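# Clamp the matching-width blank in the vise

## Task

Identify which plain metal blank matches the width of the dark setting master, then seat it in the vise on the two loose low parallel bars between the jaws, which must finish standing upright. The blank has to be pressed against the fixed jaw (the end block without hoses) and against the work stop (the short rod between the jaws). The setting master and the other blanks must not end up obviously tipped over.

## Robot and tools

ROBOT. There is one six-joint arm (an xArm-style custom build) with a two-finger parallel gripper and a wrist camera. The upper arm is 428 mm and the forearm is 505 mm, with the forearm offset 150 mm sideways from the elbow. The arm's root link sits at (0, 0, +0.091) m in the scene frame, tilted by quat_wxyz (+0.961, +0.218, +0.172, -0.001). Joint positions are listed base to tip (joint1 to joint6), followed by the gripper opening in metres.

FRAMES. Everything uses the scene frame. Its origin is on the table top under the base, +z is up, and +y is to the left when facing along +x. The gripper's fingers point along its own +z axis and close along its y axis. end_effector_position is the pinch point between closed pads, about 2 cm short of the fingertips. When the fingers close from more than 40 mm apart, the tips move about 10 mm further along gripper +z. Reported poses can be off by a few centimetres, more so at long reach.

ROW FORMAT. Both motion tools use a row of 8 plain numbers: x, y, z, qw, qx, qy, qz, opening. x, y, z is an absolute position for the pinch point, in metres. The quaternion is the absolute gripper orientation with w first. Together these form a pose, not an offset. opening runs from -1 (closed) to +1 (fully open, 0.084 m). It is an absolute command, so a 0 really commands half open. To keep the gripper as it is, resend its current command. To keep the orientation, repeat your chosen quaternion in every row rather than copying the reported one, which drifts.

execute_actions(actions, cameras). actions is a list of actions. Each action is a list of 1 to 15 rows, and each row lasts one control step of 1/30 s. If an action has fewer than 15 rows, its last row is held for the remaining steps. An action is rejected if its target lies more than 0.6 m from where the gripper starts, along any gripper axis. The whole call is rejected if any action is malformed or if the first action fails that check. At every step the controller limits the commanded pose to 70 mm and 16 degrees from the measured pose. A single action can therefore fall short, so keep commanding in later actions. The result's "Hand target" shows where the arm is actually being driven. An empty actions list just returns the state and images. cameras selects images: omitted, null or ["all"] gives all, and [] gives none.

move(target, speed, blend, opening_speed, blocking, cameras). This runs a straight-line path to one absolute row or through a list of up to 15 rows, all within 10 s. speed is in m/s, from 0.002 to 0.5 (default 0.25); rotation is capped at twice that value in rad/s. blend, in metres, rounds the corners at intermediate targets. opening_speed is the rate on the -1..1 scale per second, 0.2 or more. An opening in a later row is applied only after the arm stops at that row. blocking=false returns after about 0.5 s while the move continues, and a new move replaces it. The path does not avoid obstacles. Faster moves stray more and hit harder, and aiming far past a contact presses harder. The "move:" line reports done (within 3 mm and 2 degrees), off_target, moving, held or fault, plus limits such as paced (pose clipped) or held (steps withheld). Neither done nor off_target tells you whether there is contact.

OTHER TOOLS. wait(seconds, 0 to 10) lets time pass. stop brakes a running move. zoom_image(camera, region=[x0,y0,x1,y1] in pixels, at most 504x504) enlarges part of the latest image. show_instructions returns the reference job-sheet images. clear_fault clears only a torque fault that has already been reported. read_manual gives licence texts. finished_scene(scene=n) ends the current scene; report done=true only if the goal really holds.

CAMERAS. cam_head_left, cam_head_right, cam_high, cam_low and cam_wrist are each 672x504.

RESULTS. The state line gives pose and velocities in m/s and rad/s. "within noise" means the joints are still. Joint torques include gravity and carry sensor offsets; positive means toward larger joint angles. grip_measured is the measured opening on the -1..1 scale. "Tool commands" shows the current gripper command. "Wrist depth" is a 7x7 grid of distances in mm, read from the top left with rows separated by " / ". The range is 195 to 3000 mm, and "-" means no reading. Calls that run actions also list step positions.

GRIPPING. To hold a part, keep commanding an opening clearly below grip_measured. The force is about 24 N per pad for parts up to about 6 cm wide. Fast closing squeezes harder.

CAUTIONS. Contact torque at a joint's load limit causes a torque fault: waist 55.2, shoulder 55.2, elbow 46, forearm roll 24.8, wrist pitch 15 and wrist roll 16.6 N m. The arm then backs off and halts until you call clear_fault. Motors heat up when holding loads, stretching out or pushing against something; MOTOR HOT appears at 65 °C and the brakes lock at 80 °C for 30 to 60 s or more. Avoid paths near the base and small motions with the wrist near the joint1 axis, since these can flip the shoulder posture. Do not drop parts, release them while moving, slam or push hard. Nothing may fall off or be left off the table. Random tugs or pushes on objects may occur. The parallel bars are loose, so place the blank gently enough that they stay upright.

Each tool is called after "Request:" as a command line: name --argument value for each argument, lists and objects as JSON in quotes; but a table of rows of numbers goes row by row, as --pt "numbers of a row", without its own name.

Reference images:

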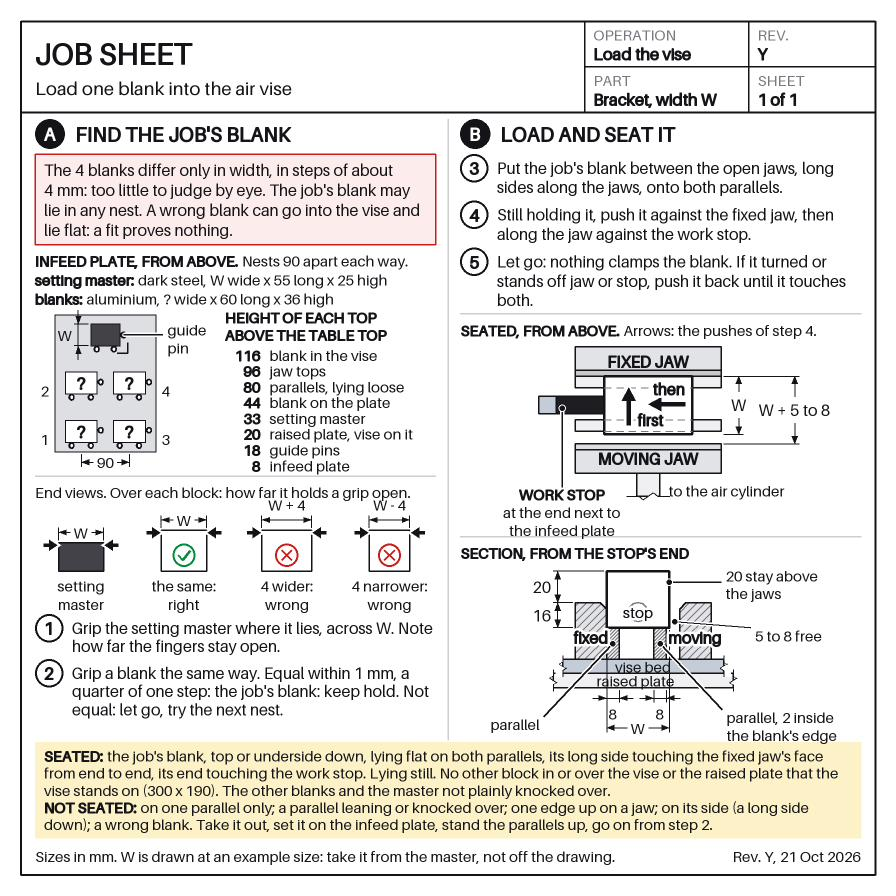

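## Session

Request:
execute_actions --actions '[]'

Scene clock: 0.00 s.
end_effector_position=(+0.8429, +0.1359, +0.2090) grip_measured=+1.00 end_effector_quat_wxyz=(-0.248, +0.932, +0.149, +0.220)
Joint positions: [0.306 -0.428 -1.228 -0.141 -0.111 -0.064 0.084]
Joint velocities: within noise
Joint torques (N m): no reading
Wrist depth (mm): [2442 2156 1916 1772 513 480 442 / 2244 1970 1776 1662 480 451 418 / 1985 1787 1652 1532 453 419 391 / 1861 1674 1529 446 429 398 373 / 1679 1544 1436 420 400 373 355 / 1577 1453 414 400 379 356 336 / 1483 1353 393 381 362 340 322]
Hand target: +0.8429, +0.1359, +0.2090; -0.248, +0.932, +0.149, +0.220
Tool commands: gripper/opening=+1.0

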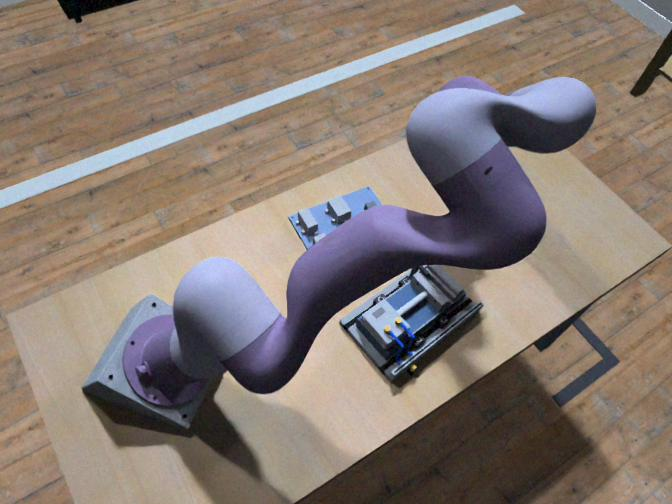

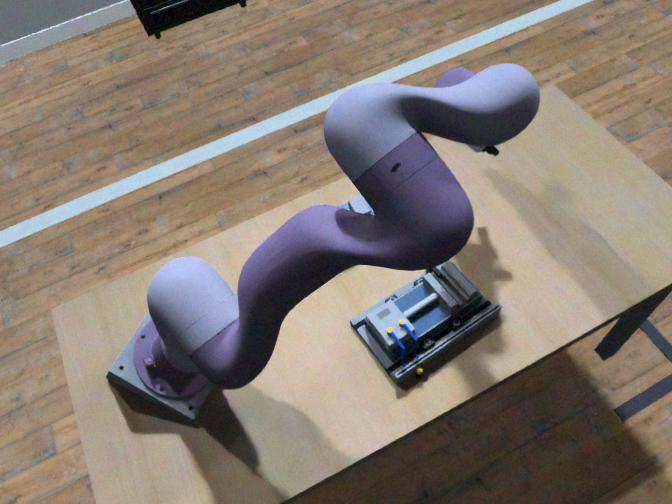

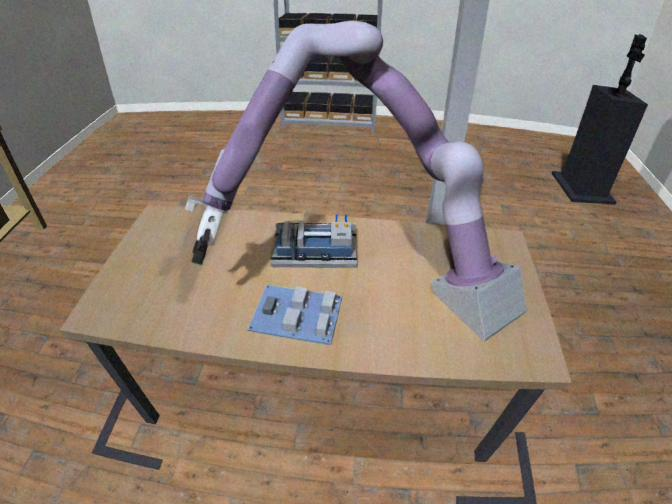

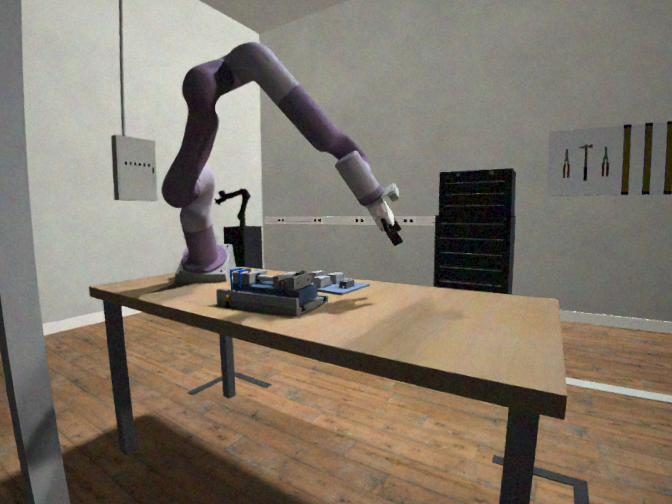

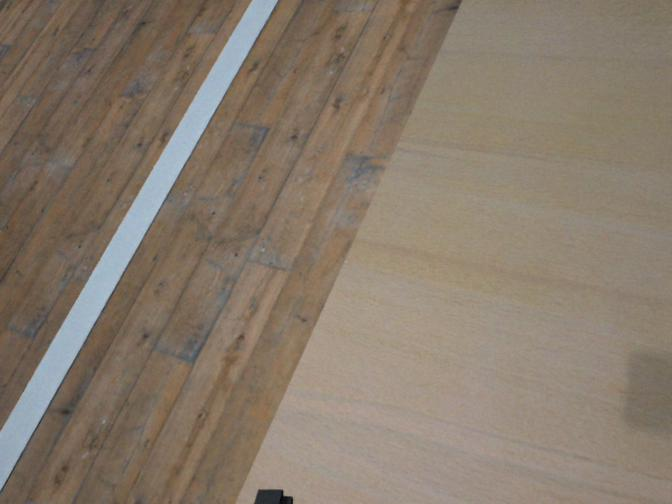

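Request:
move --target '[0.48, 0.12, 0.48, 0, 1, 0, 0, 1]'

Scene clock: 10.87 s.
end_effector_position=(+0.4801, +0.1200, +0.4799) grip_measured=+1.00 end_effector_quat_wxyz=(+0.000, +1.000, +0.000, +0.000)
Joint positions: [1.022 0.058 -0.941 -0.552 -1.263 1.261 0.084]
Joint velocities: within noise
Joint torques (N m): [5.79 5.56 -26.59 0.67 0.13 0.06]
Wrist depth (mm): [1366 607 612 611 611 610 609 / 1375 608 610 603 602 611 591 / 1370 612 614 603 602 613 551 / 1384 612 611 604 607 613 592 / 1375 611 613 605 606 616 577 / 1383 614 614 616 614 614 593 / 1387 615 616 615 616 619 617]
Hand target: +0.4800, +0.1200, +0.4800; +0.000, +1.000, +0.000, +0.000
Off the commanded pose: 0.000 m, 0 deg.
move: done

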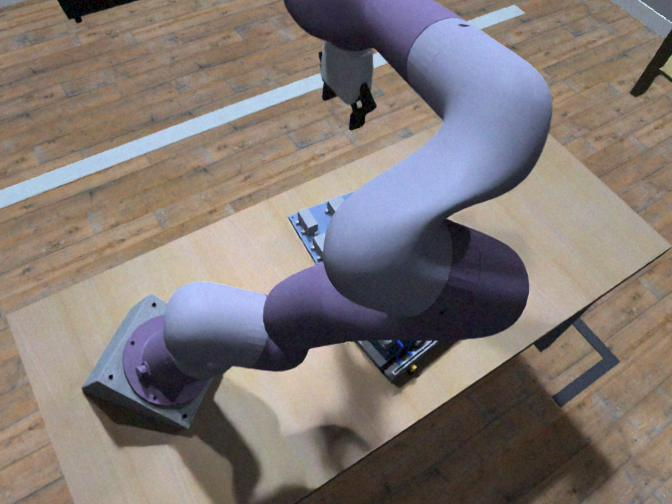

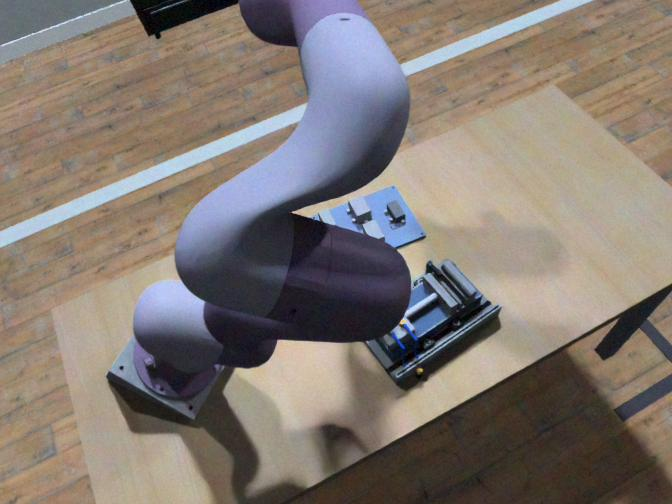

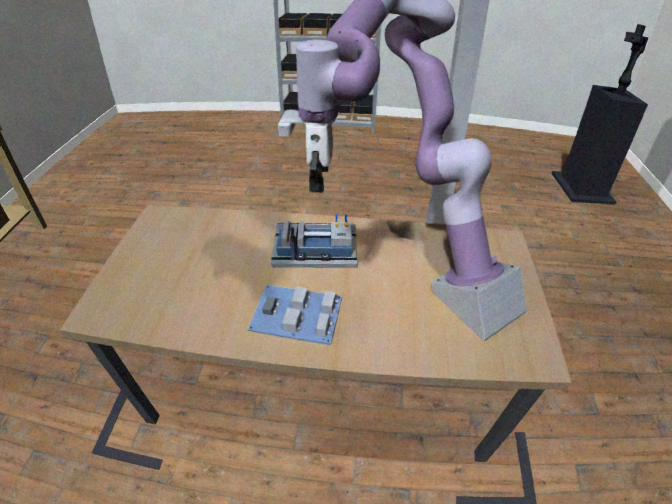

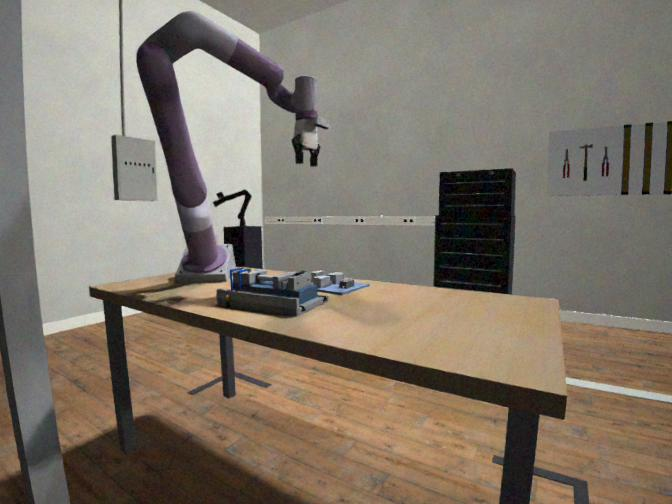

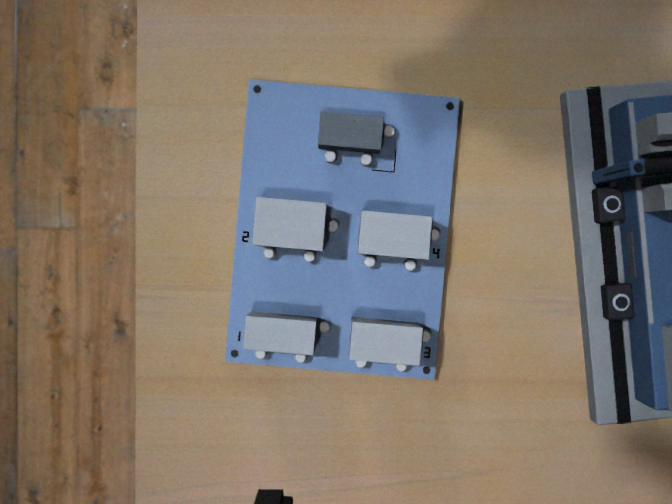

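Request:
move --target '[0.651, 0.140, 0.11, 0, 0.7373, 0.6756, 0, 1]'

Request:
zoom_image --camera "cam_high" --region '[220, 220, 380, 340]'

Request:
zoom_image --camera "cam_head_right" --region '[310, 120, 510, 270]'

Scene clock: 66.50 s.
end_effector_position=(+0.6510, +0.1400, +0.1101) grip_measured=+1.00 end_effector_quat_wxyz=(+0.000, +0.737, +0.676, +0.000)
Joint positions: [0.492 -0.532 -1.079 -0.97 -0.69 -0.181 0.084]
Joint velocities: within noise
Joint torques (N m): [14.33 28.84 -18.35 0.43 0.23 0]
Wrist depth (mm): [240 240 240 240 239 239 239 / 240 240 240 240 240 240 240 / 232 232 233 233 232 240 240 / 233 197 233 232 233 241 241 / 233 197 233 233 233 241 241 / 233 198 233 234 209 241 242 / 234 234 234 234 209 242 242]
Hand target: +0.6510, +0.1400, +0.1100; +0.000, +0.737, +0.676, +0.000
Off the commanded pose: 0.000 m, 0 deg.
move: done

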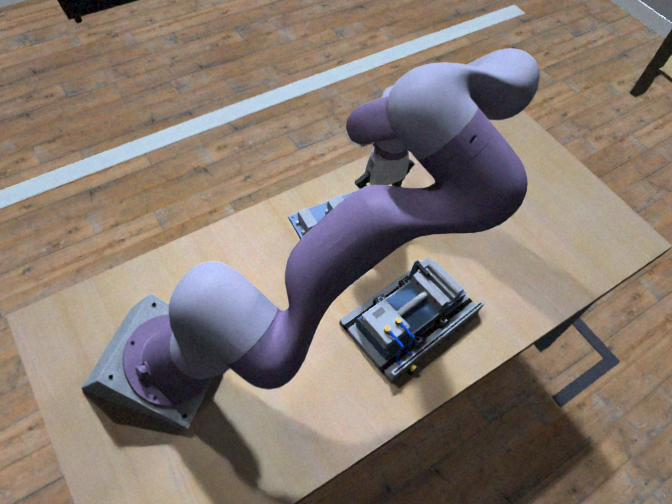

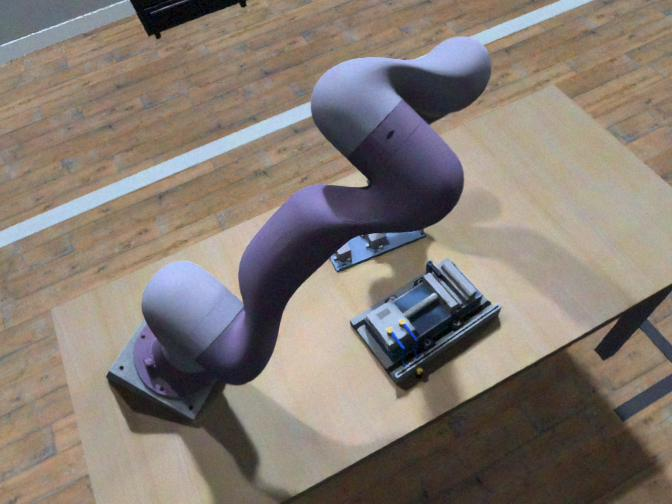

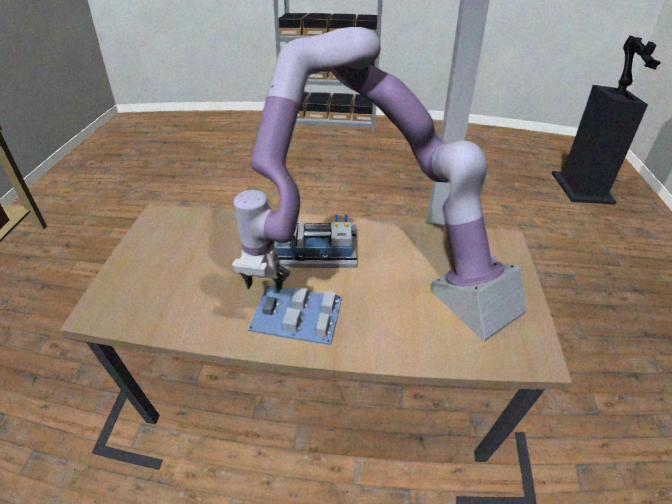

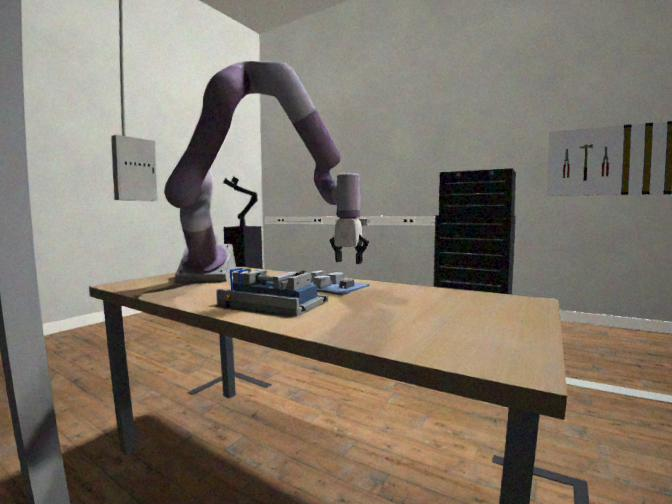

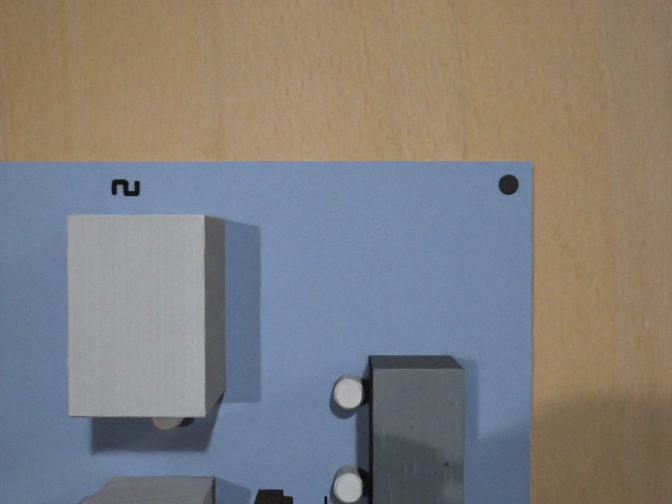

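Scaled by 3.150 from the camera's 672x504 image, which has a finer 960x720 frame.

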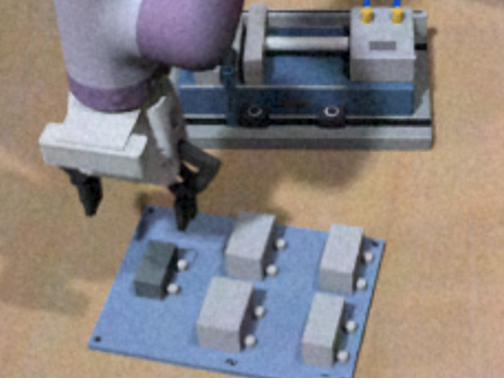

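Scaled by 2.520 from the camera's 672x504 image, which has a finer 960x720 frame.

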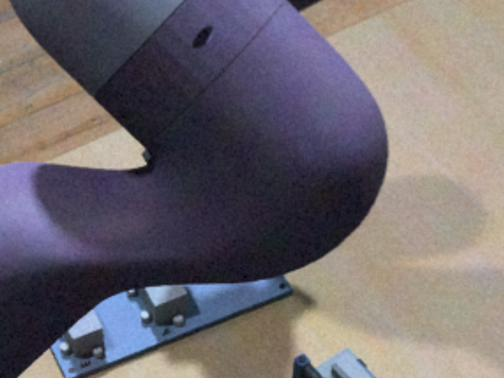

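Request:
move --pt "0.645 0.143 0.044 0 0.7373 0.6756 0 1" --pt "0.645 0.143 0.0435 0 0.7373 0.6756 0 -0.7" --opening_speed 1.5 --cameras '["cam_high", "cam_wrist"]'

Request:
zoom_image --camera "cam_high" --region '[220, 220, 380, 340]'

Scene clock: 92.70 s.
end_effector_position=(+0.6449, +0.1430, +0.0435) grip_measured=-0.36 end_effector_quat_wxyz=(+0.000, +0.737, +0.676, +0.000)
Joint positions: [0.442 -0.638 -1.092 -1.101 -0.622 -0.071 0.028]
Joint velocities: within noise
Joint torques (N m): [13.11 31.75 -17.65 0.05 0.11 -0.03]
Wrist depth (mm): [- - - - - - - / - - - - - - - / - - - - - - - / - - - - - - - / - - - - - - - / - - - - - - - / - - - - - - -]
Hand target: +0.6450, +0.1430, +0.0435; +0.000, +0.737, +0.676, +0.000
Off the commanded pose: 0.000 m, 0 deg.
move: done
Images, in order (width x height): cam_high 672x504, cam_wrist 672x504.

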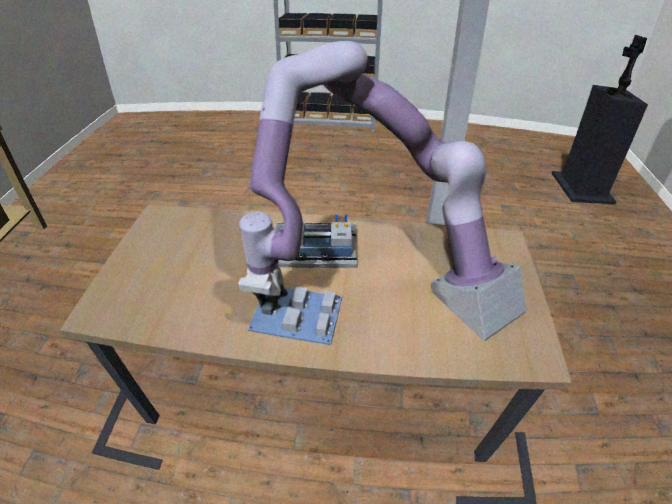

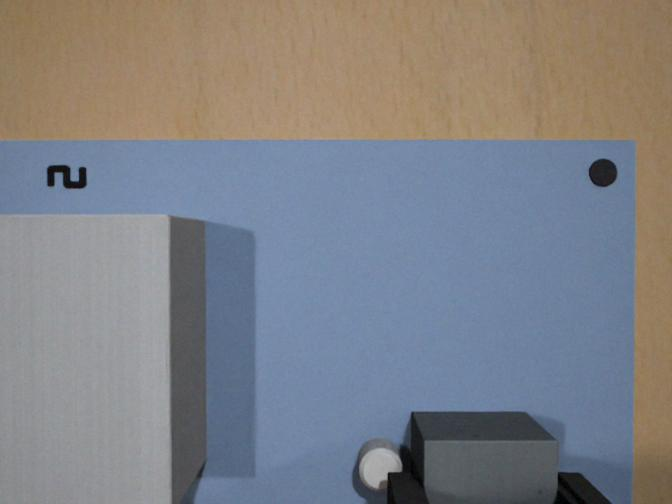

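Scaled by 3.150 from the camera's 672x504 image, which has a finer 960x720 frame.

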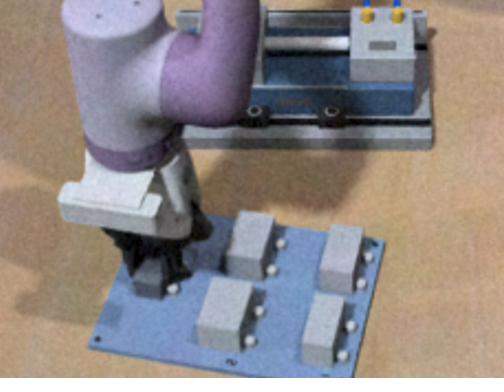

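Request:
move --pt "0.645 0.143 0.0435 0 0.7373 0.6756 0 1" --pt "0.645 0.143 0.11 0 0.7373 0.6756 0 1" --pt "0.470 0.203 0.11 0 0.7373 0.6756 0 1" --blend '[0, 0.02, 0]' --opening_speed 2 --cameras '["cam_high", "cam_wrist"]'

Request:
zoom_image --camera "cam_high" --region '[220, 220, 380, 340]'

Scene clock: 118.70 s.
end_effector_position=(+0.4701, +0.2030, +0.1100) grip_measured=+1.00 end_effector_quat_wxyz=(+0.000, +0.737, +0.676, +0.000)
Joint positions: [0.728 -0.516 -0.799 -1.106 -0.638 0.266 0.084]
Joint velocities: within noise
Joint torques (N m): [11.59 22.21 -16.07 0.61 0.22 0.07]
Wrist depth (mm): [993 992 990 985 989 239 240 / 240 240 240 240 240 240 240 / 240 241 240 241 240 240 241 / 241 241 241 241 241 241 240 / 242 242 241 241 233 233 233 / 242 241 242 242 197 233 233 / 242 242 242 242 198 234 234]
Hand target: +0.4700, +0.2030, +0.1100; +0.000, +0.737, +0.676, +0.000
Off the commanded pose: 0.000 m, 0 deg.
move: done
Images, in order (width x height): cam_high 672x504, cam_wrist 672x504.

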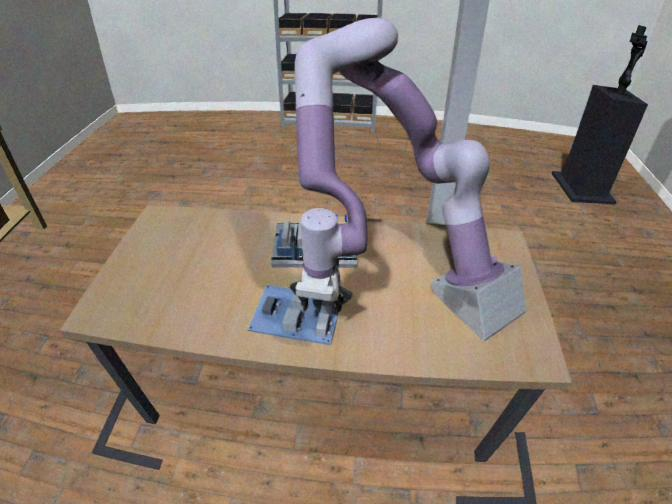

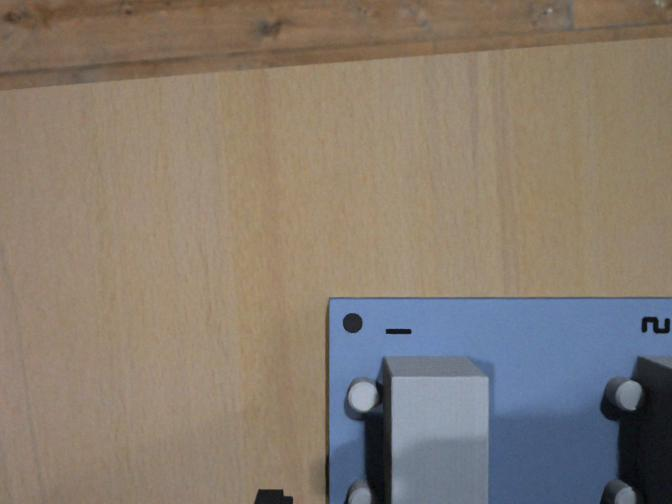

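Scaled by 3.150 from the camera's 672x504 image, which has a finer 960x720 frame.

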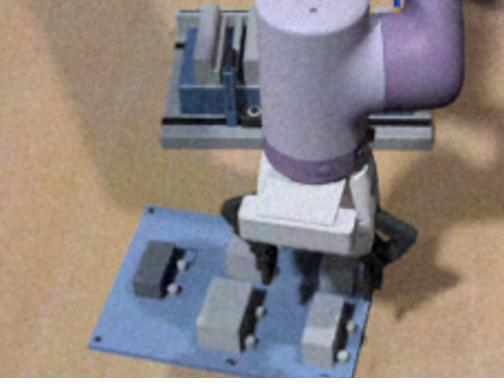

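Request:
move --pt "0.468 0.203 0.0505 0 0.7373 0.6756 0 1" --pt "0.468 0.203 0.0500 0 0.7373 0.6756 0 -0.7" --opening_speed 1.5 --cameras '["cam_wrist"]'

Scene clock: 126.33 s.
end_effector_position=(+0.4680, +0.2030, +0.0500) grip_measured=-0.36 end_effector_quat_wxyz=(+0.000, +0.737, +0.676, +0.000)
Joint positions: [0.666 -0.63 -0.817 -1.285 -0.589 0.41 0.029]
Joint velocities: within noise
Joint torques (N m): [13.31 24.33 -12.51 0.4 0.2 -0.01]
Wrist depth (mm): [- - - - - - - / - - - - - - - / - - - - - - - / - - - - - - - / - - - - - - - / - - - - - - - / - - - - - - -]
Hand target: +0.4680, +0.2030, +0.0500; +0.000, +0.737, +0.676, +0.000
Off the commanded pose: 0.000 m, 0 deg.
move: done
Images, in order (width x height): cam_wrist 672x504.

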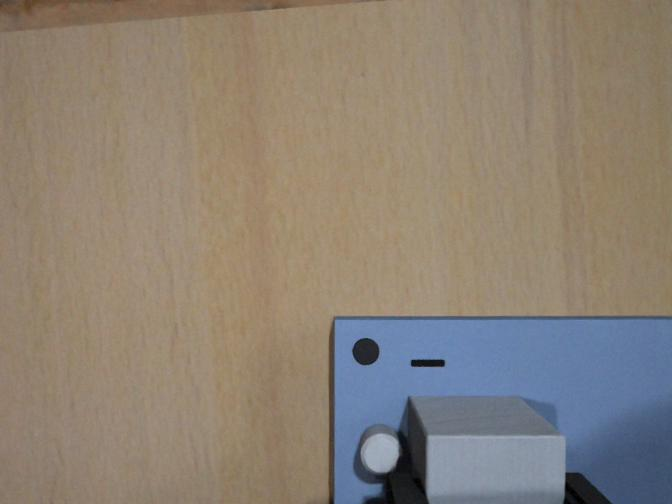

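Request:
move --pt "0.468 0.203 0.13 0 0.7373 0.6756 0 -0.7" --pt "0.55 0.05 0.28 0 0.7071 0.7071 0 -0.7" --pt "0.60 -0.17 0.30 0 0.6743 0.7385 0 -0.7" --blend '[0.04, 0.08, 0]' --speed 0.2

Request:
zoom_image --camera "cam_wrist" --region '[168, 0, 672, 504]'

Scene clock: 144.33 s.
end_effector_position=(+0.6000, -0.1699, +0.3000) grip_measured=-0.36 end_effector_quat_wxyz=(+0.000, +0.674, +0.739, +0.000)
Joint positions: [0.202 0.238 -0.801 -0.665 -0.881 -1.071 0.029]
Joint velocities: within noise
Joint torques (N m): [3.14 16.24 -24.95 0.68 0.25 -0.02]
Wrist depth (mm): [431 430 429 428 429 428 428 / 431 431 432 430 431 429 429 / 430 431 431 431 430 430 430 / 336 354 371 371 338 411 431 / 336 337 371 352 351 411 431 / 336 337 373 372 353 413 432 / 434 383 - - - 432 433]
Hand target: +0.6000, -0.1700, +0.3000; +0.000, +0.674, +0.738, +0.000
Off the commanded pose: 0.000 m, 0 deg.
move: done

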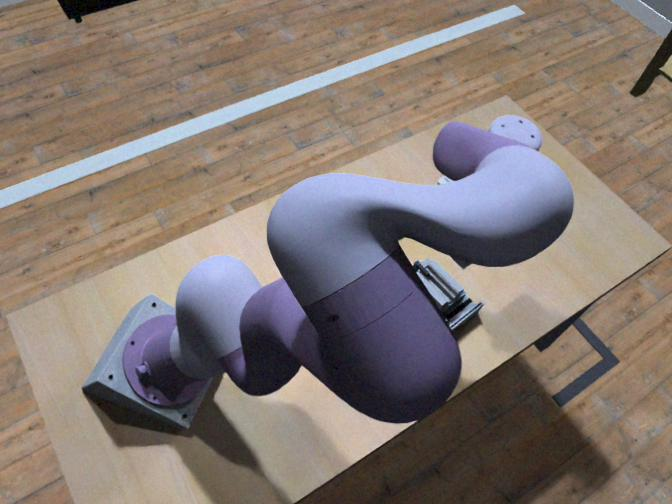

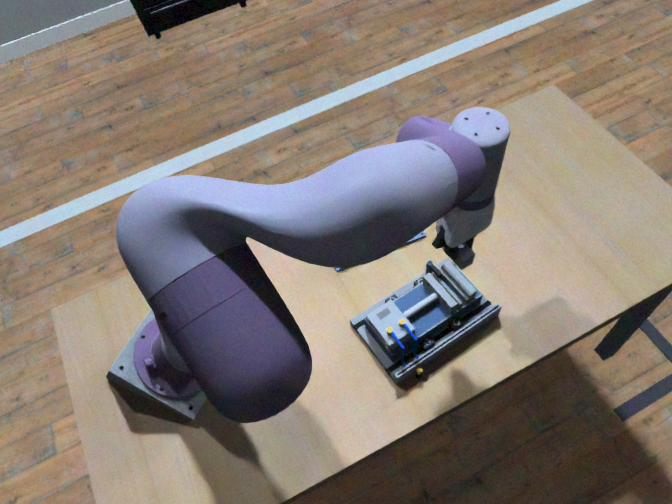

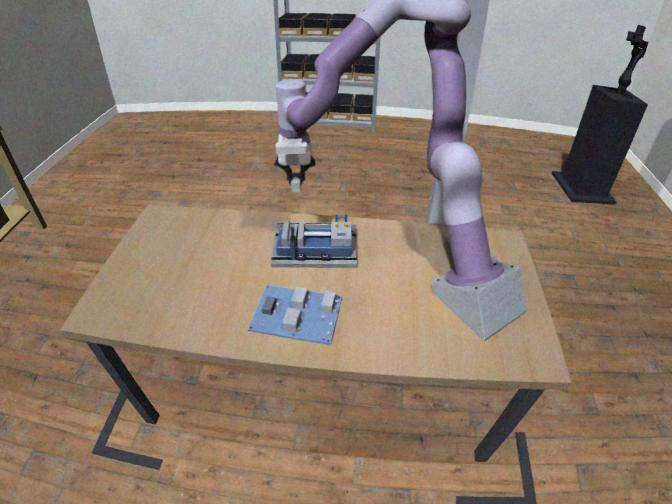

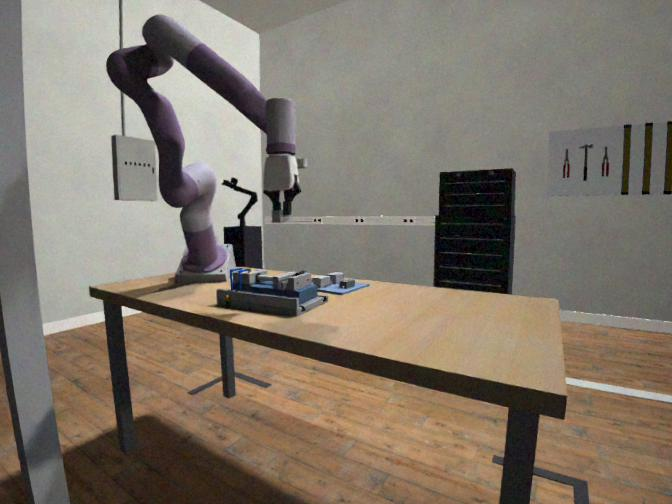

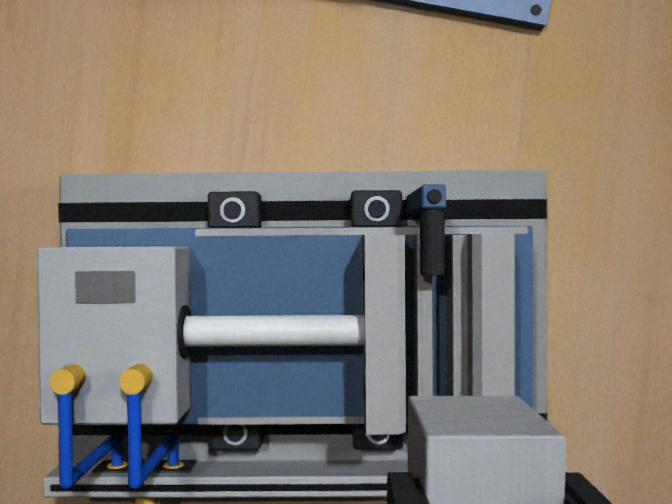

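Scaled by 1.000.

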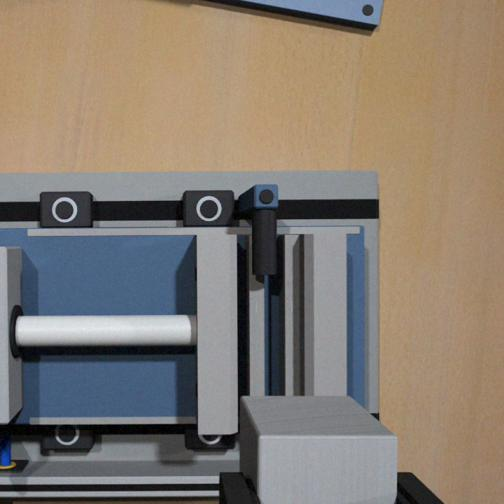

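Request:
move --target '[0.6175, -0.1533, 0.160, 0, 0.6717, 0.7408, 0, -0.7]' --speed 0.15 --cameras '["cam_high","cam_head_right","cam_wrist"]'

Request:
zoom_image --camera "cam_wrist" --region '[372, 204, 672, 504]'

Request:
zoom_image --camera "cam_head_right" --region '[380, 200, 530, 320]'

Scene clock: 185.87 s.
end_effector_position=(+0.6175, -0.1533, +0.1602) grip_measured=-0.36 end_effector_quat_wxyz=(+0.000, +0.672, +0.741, +0.000)
Joint positions: [0.086 -0.021 -0.79 -0.867 -0.623 -0.902 0.029]
Joint velocities: within noise
Joint torques (N m): [5.36 23.32 -20.1 0.61 0.14 0.07]
Wrist depth (mm): [290 291 290 290 289 289 290 / 290 290 290 290 290 290 289 / 291 291 290 291 290 290 290 / 271 255 271 254 271 271 290 / 229 231 232 - 199 211 291 / 213 232 232 195 211 - 292 / 210 233 232 - - - 292]
Hand target: +0.6175, -0.1533, +0.1600; +0.000, +0.672, +0.741, +0.000
Off the commanded pose: 0.000 m, 0 deg.
move: done
Images, in order (width x height): cam_head_right 672x504, cam_high 672x504, cam_wrist 672x504.

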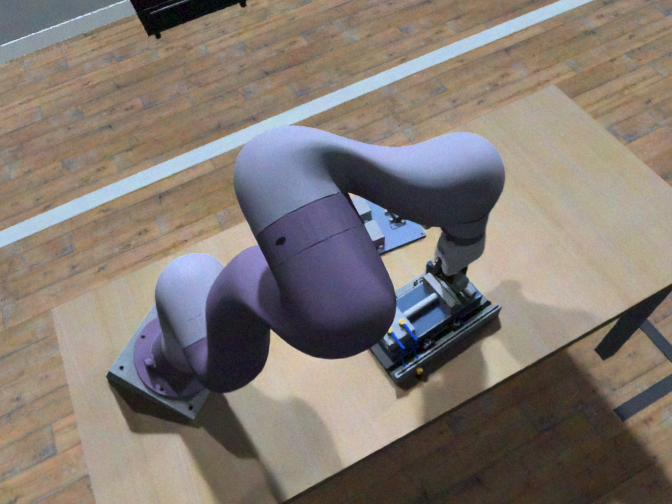

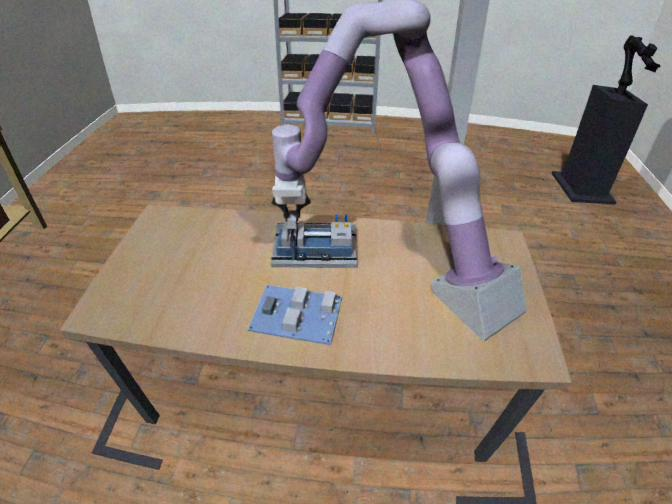

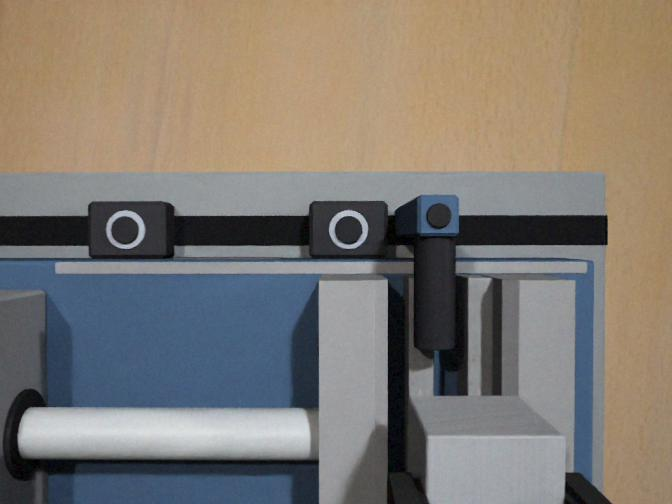

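Scaled by 1.680 from the camera's 672x504 image, which has a finer 960x720 frame.

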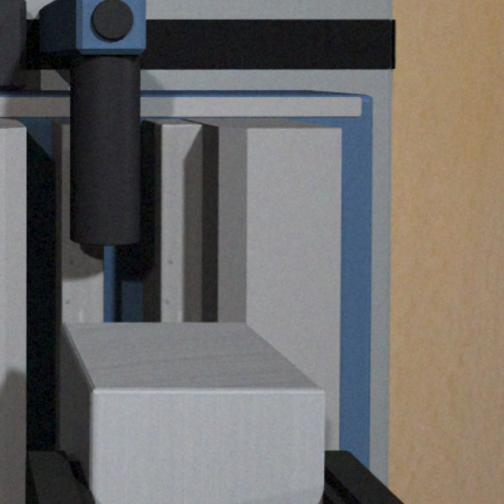

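Scaled by 3.360 from the camera's 672x504 image, which has a finer 960x720 frame.

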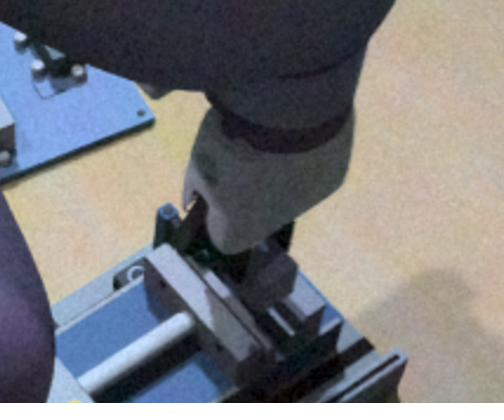

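Request:
move --pt "0.6175 -0.1533 0.1235 0 0.6717 0.7408 0 -0.7" --pt "0.6207 -0.1530 0.1235 0 0.6717 0.7408 0 -0.7" --pt "0.6199 -0.1445 0.1235 0 0.6717 0.7408 0 -0.7" --speed '[0.05,0.015,0.02]' --cameras '["cam_high","cam_wrist"]'

Request:
zoom_image --camera "cam_wrist" --region '[372, 204, 672, 504]'

Scene clock: 208.63 s.
end_effector_position=(+0.6194, -0.1448, +0.1233) grip_measured=-0.36 end_effector_quat_wxyz=(+0.000, +0.672, +0.741, -0.001)
Joint positions: [0.068 -0.1 -0.798 -0.951 -0.572 -0.815 0.029]
Joint velocities: within noise
Joint torques (N m): [10.97 25.23 -26.67 0.1 5.59 0.27]
Wrist depth (mm): [253 253 253 253 253 252 251 / 253 254 254 253 253 252 252 / 254 253 253 253 253 233 252 / 219 234 234 218 - 233 234 / - - - - - - 253 / - - - - - - 254 / 195 - - - - - 255]
Hand target: +0.6199, -0.1445, +0.1235; +0.000, +0.672, +0.741, +0.000
Off the commanded pose: 0.001 m, 0 deg.
move: done
Images, in order (width x height): cam_high 672x504, cam_wrist 672x504.

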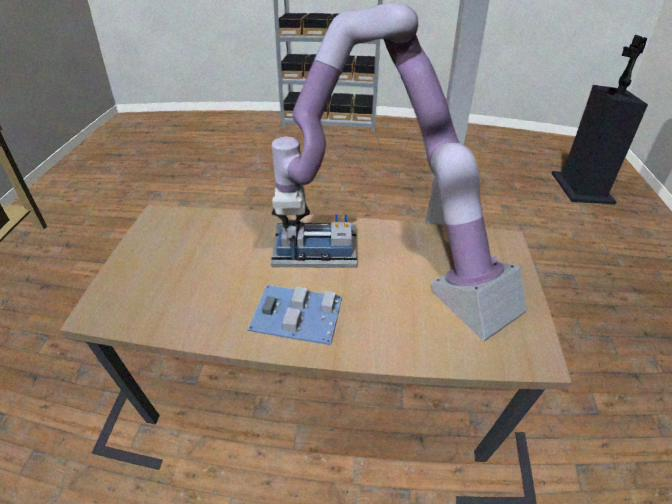

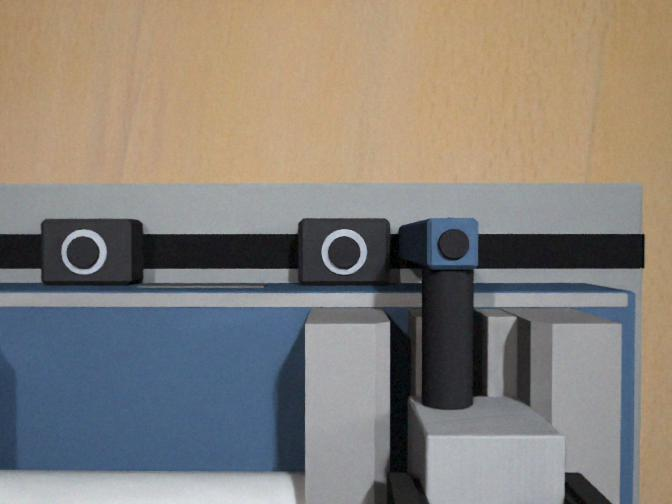

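Scaled by 1.680 from the camera's 672x504 image, which has a finer 960x720 frame.

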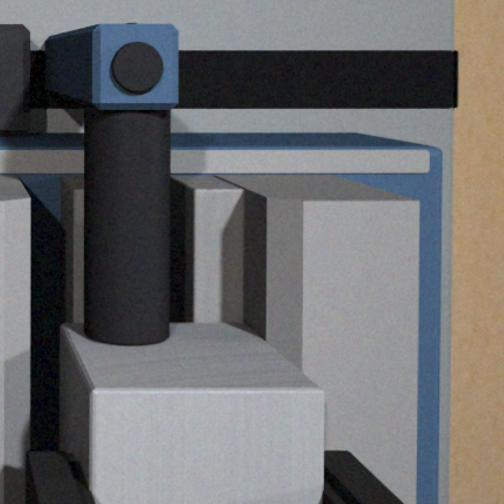

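Request:
move --pt "0.6199 -0.1430 0.1230 0 0.6717 0.7408 0 -0.7" --speed 0.015 --cameras '["cam_wrist"]'

Request:
zoom_image --camera "cam_wrist" --region '[372, 204, 672, 504]'

Scene clock: 218.03 s.
end_effector_position=(+0.6196, -0.1440, +0.1232) grip_measured=-0.36 end_effector_quat_wxyz=(+0.000, +0.672, +0.741, -0.002)
Joint positions: [0.071 -0.102 -0.799 -0.954 -0.575 -0.811 0.029]
Joint velocities: within noise
Joint torques (N m): [12.35 22.48 -26.84 0.44 8.76 0.47]
Wrist depth (mm): [253 253 252 252 252 252 251 / 254 253 253 253 252 252 252 / 253 253 253 253 253 233 252 / 219 234 234 218 - 233 233 / 196 - - - - - 253 / 195 - - - - - 254 / 196 195 - - - - 254]
Hand target: +0.6199, -0.1430, +0.1230; +0.000, +0.672, +0.741, +0.000
Off the commanded pose: 0.001 m, 0 deg.
move: done
Images, in order (width x height): cam_wrist 672x504.

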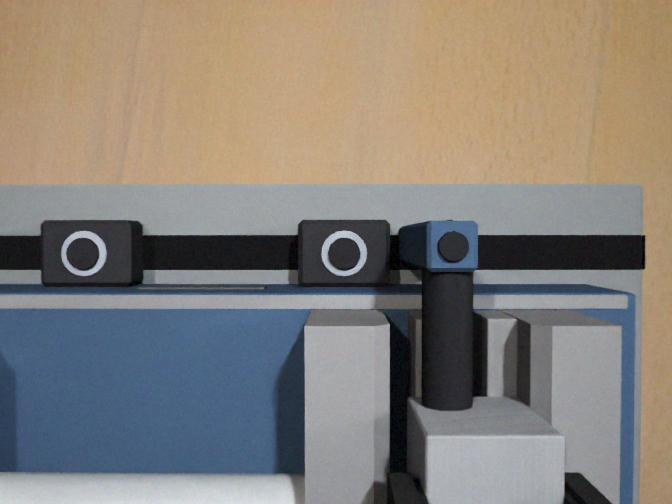

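Scaled by 1.680 from the camera's 672x504 image, which has a finer 960x720 frame.

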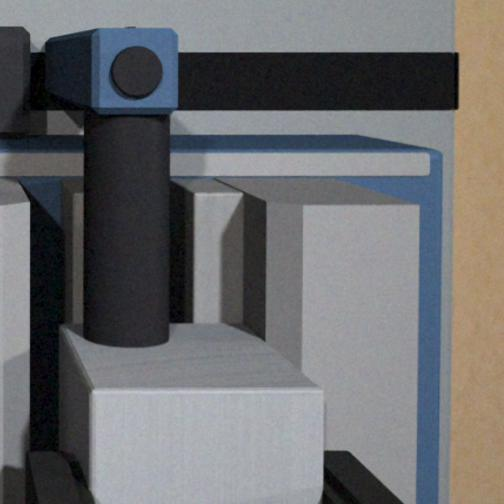

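Request:
move --pt "0.6199 -0.1435 0.1215 0 0.6717 0.7408 0 -0.7" --speed 0.015 --cameras '["cam_wrist"]'

Scene clock: 230.47 s.
end_effector_position=(+0.6194, -0.1434, +0.1214) grip_measured=-0.35 end_effector_quat_wxyz=(+0.000, +0.672, +0.741, -0.001)
Joint positions: [0.069 -0.105 -0.799 -0.956 -0.57 -0.809 0.029]
Joint velocities: within noise
Joint torques (N m): [8.31 18.32 -24.58 -0.13 7.36 0.31]
Wrist depth (mm): [252 251 251 251 251 250 250 / 252 252 252 252 251 250 250 / 252 252 252 251 252 232 251 / 217 233 232 216 - 231 232 / - 201 201 201 - 200 232 / - - - - - - 252 / - - - - - - 252]
Hand target: +0.6199, -0.1435, +0.1215; +0.000, +0.672, +0.741, +0.000
Off the commanded pose: 0.001 m, 0 deg.
move: done
Images, in order (width x height): cam_wrist 672x504.

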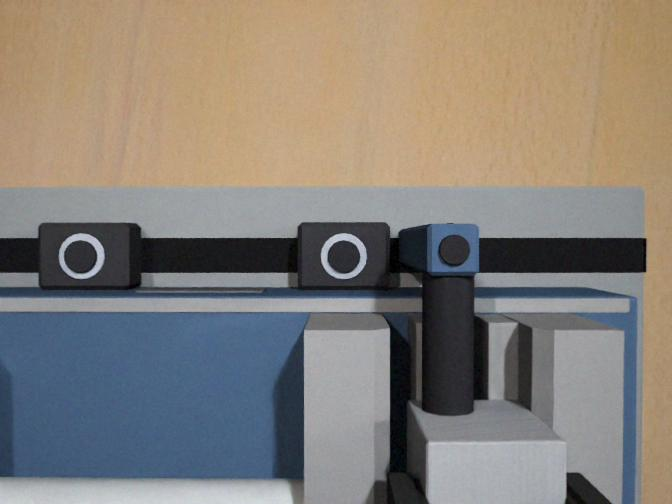

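Request:
move --pt "0.6194 -0.1434 0.1214 0 0.6717 0.7408 0 0.4" --pt "0.6194 -0.1434 0.17 0 0.6717 0.7408 0 0.4" --pt "0.6185 -0.20 0.22 0 0.6717 0.7408 0 0.4" --opening_speed 1 --blend '[0,0.02,0]' --speed '[0.05,0.08,0.2]' --cameras '["cam_high","cam_wrist"]'

Request:
zoom_image --camera "cam_wrist" --region '[330, 200, 580, 450]'

Scene clock: 242.20 s.
end_effector_position=(+0.6185, -0.1999, +0.2199) grip_measured=+0.39 end_effector_quat_wxyz=(+0.000, +0.672, +0.741, +0.000)
Joint positions: [0.052 0.114 -0.809 -0.727 -0.713 -1.108 0.061]
Joint velocities: within noise
Joint torques (N m): [3.91 20.24 -22.01 0.53 0.23 0.01]
Wrist depth (mm): [351 350 350 349 349 349 348 / 331 330 331 330 329 348 348 / 255 291 291 290 256 292 349 / 256 291 290 255 235 254 351 / 256 292 292 255 235 292 351 / 261 292 292 291 292 332 351 / 311 311 311 310 310 310 352]
Hand target: +0.6185, -0.2000, +0.2200; +0.000, +0.672, +0.741, +0.000
Off the commanded pose: 0.000 m, 0 deg.
move: done
Images, in order (width x height): cam_high 672x504, cam_wrist 672x504.

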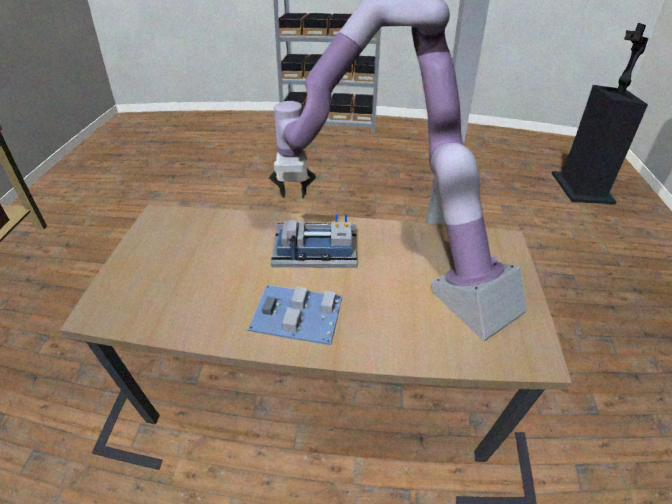

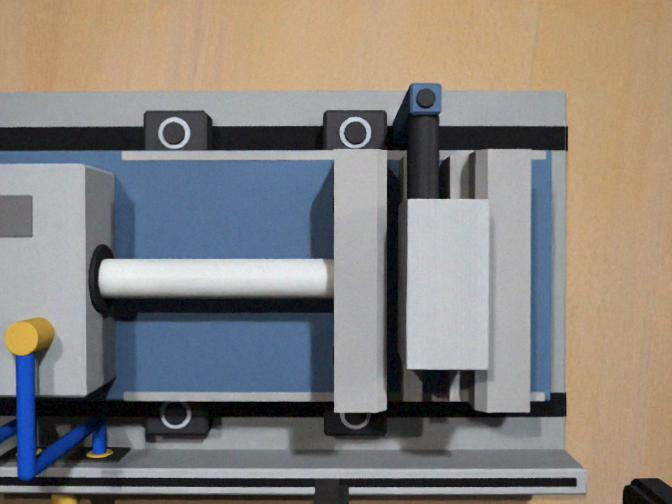

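Scaled by 2.016 from the camera's 672x504 image, which has a finer 960x720 frame.

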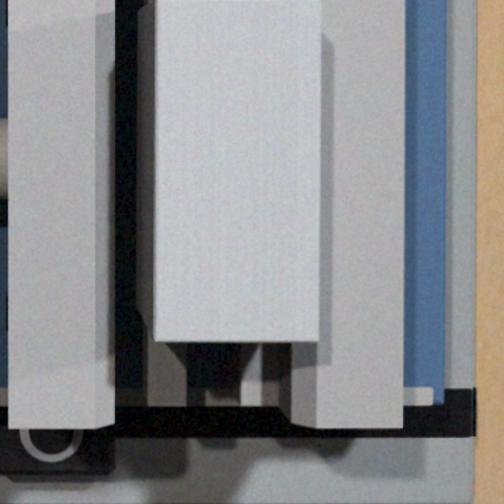

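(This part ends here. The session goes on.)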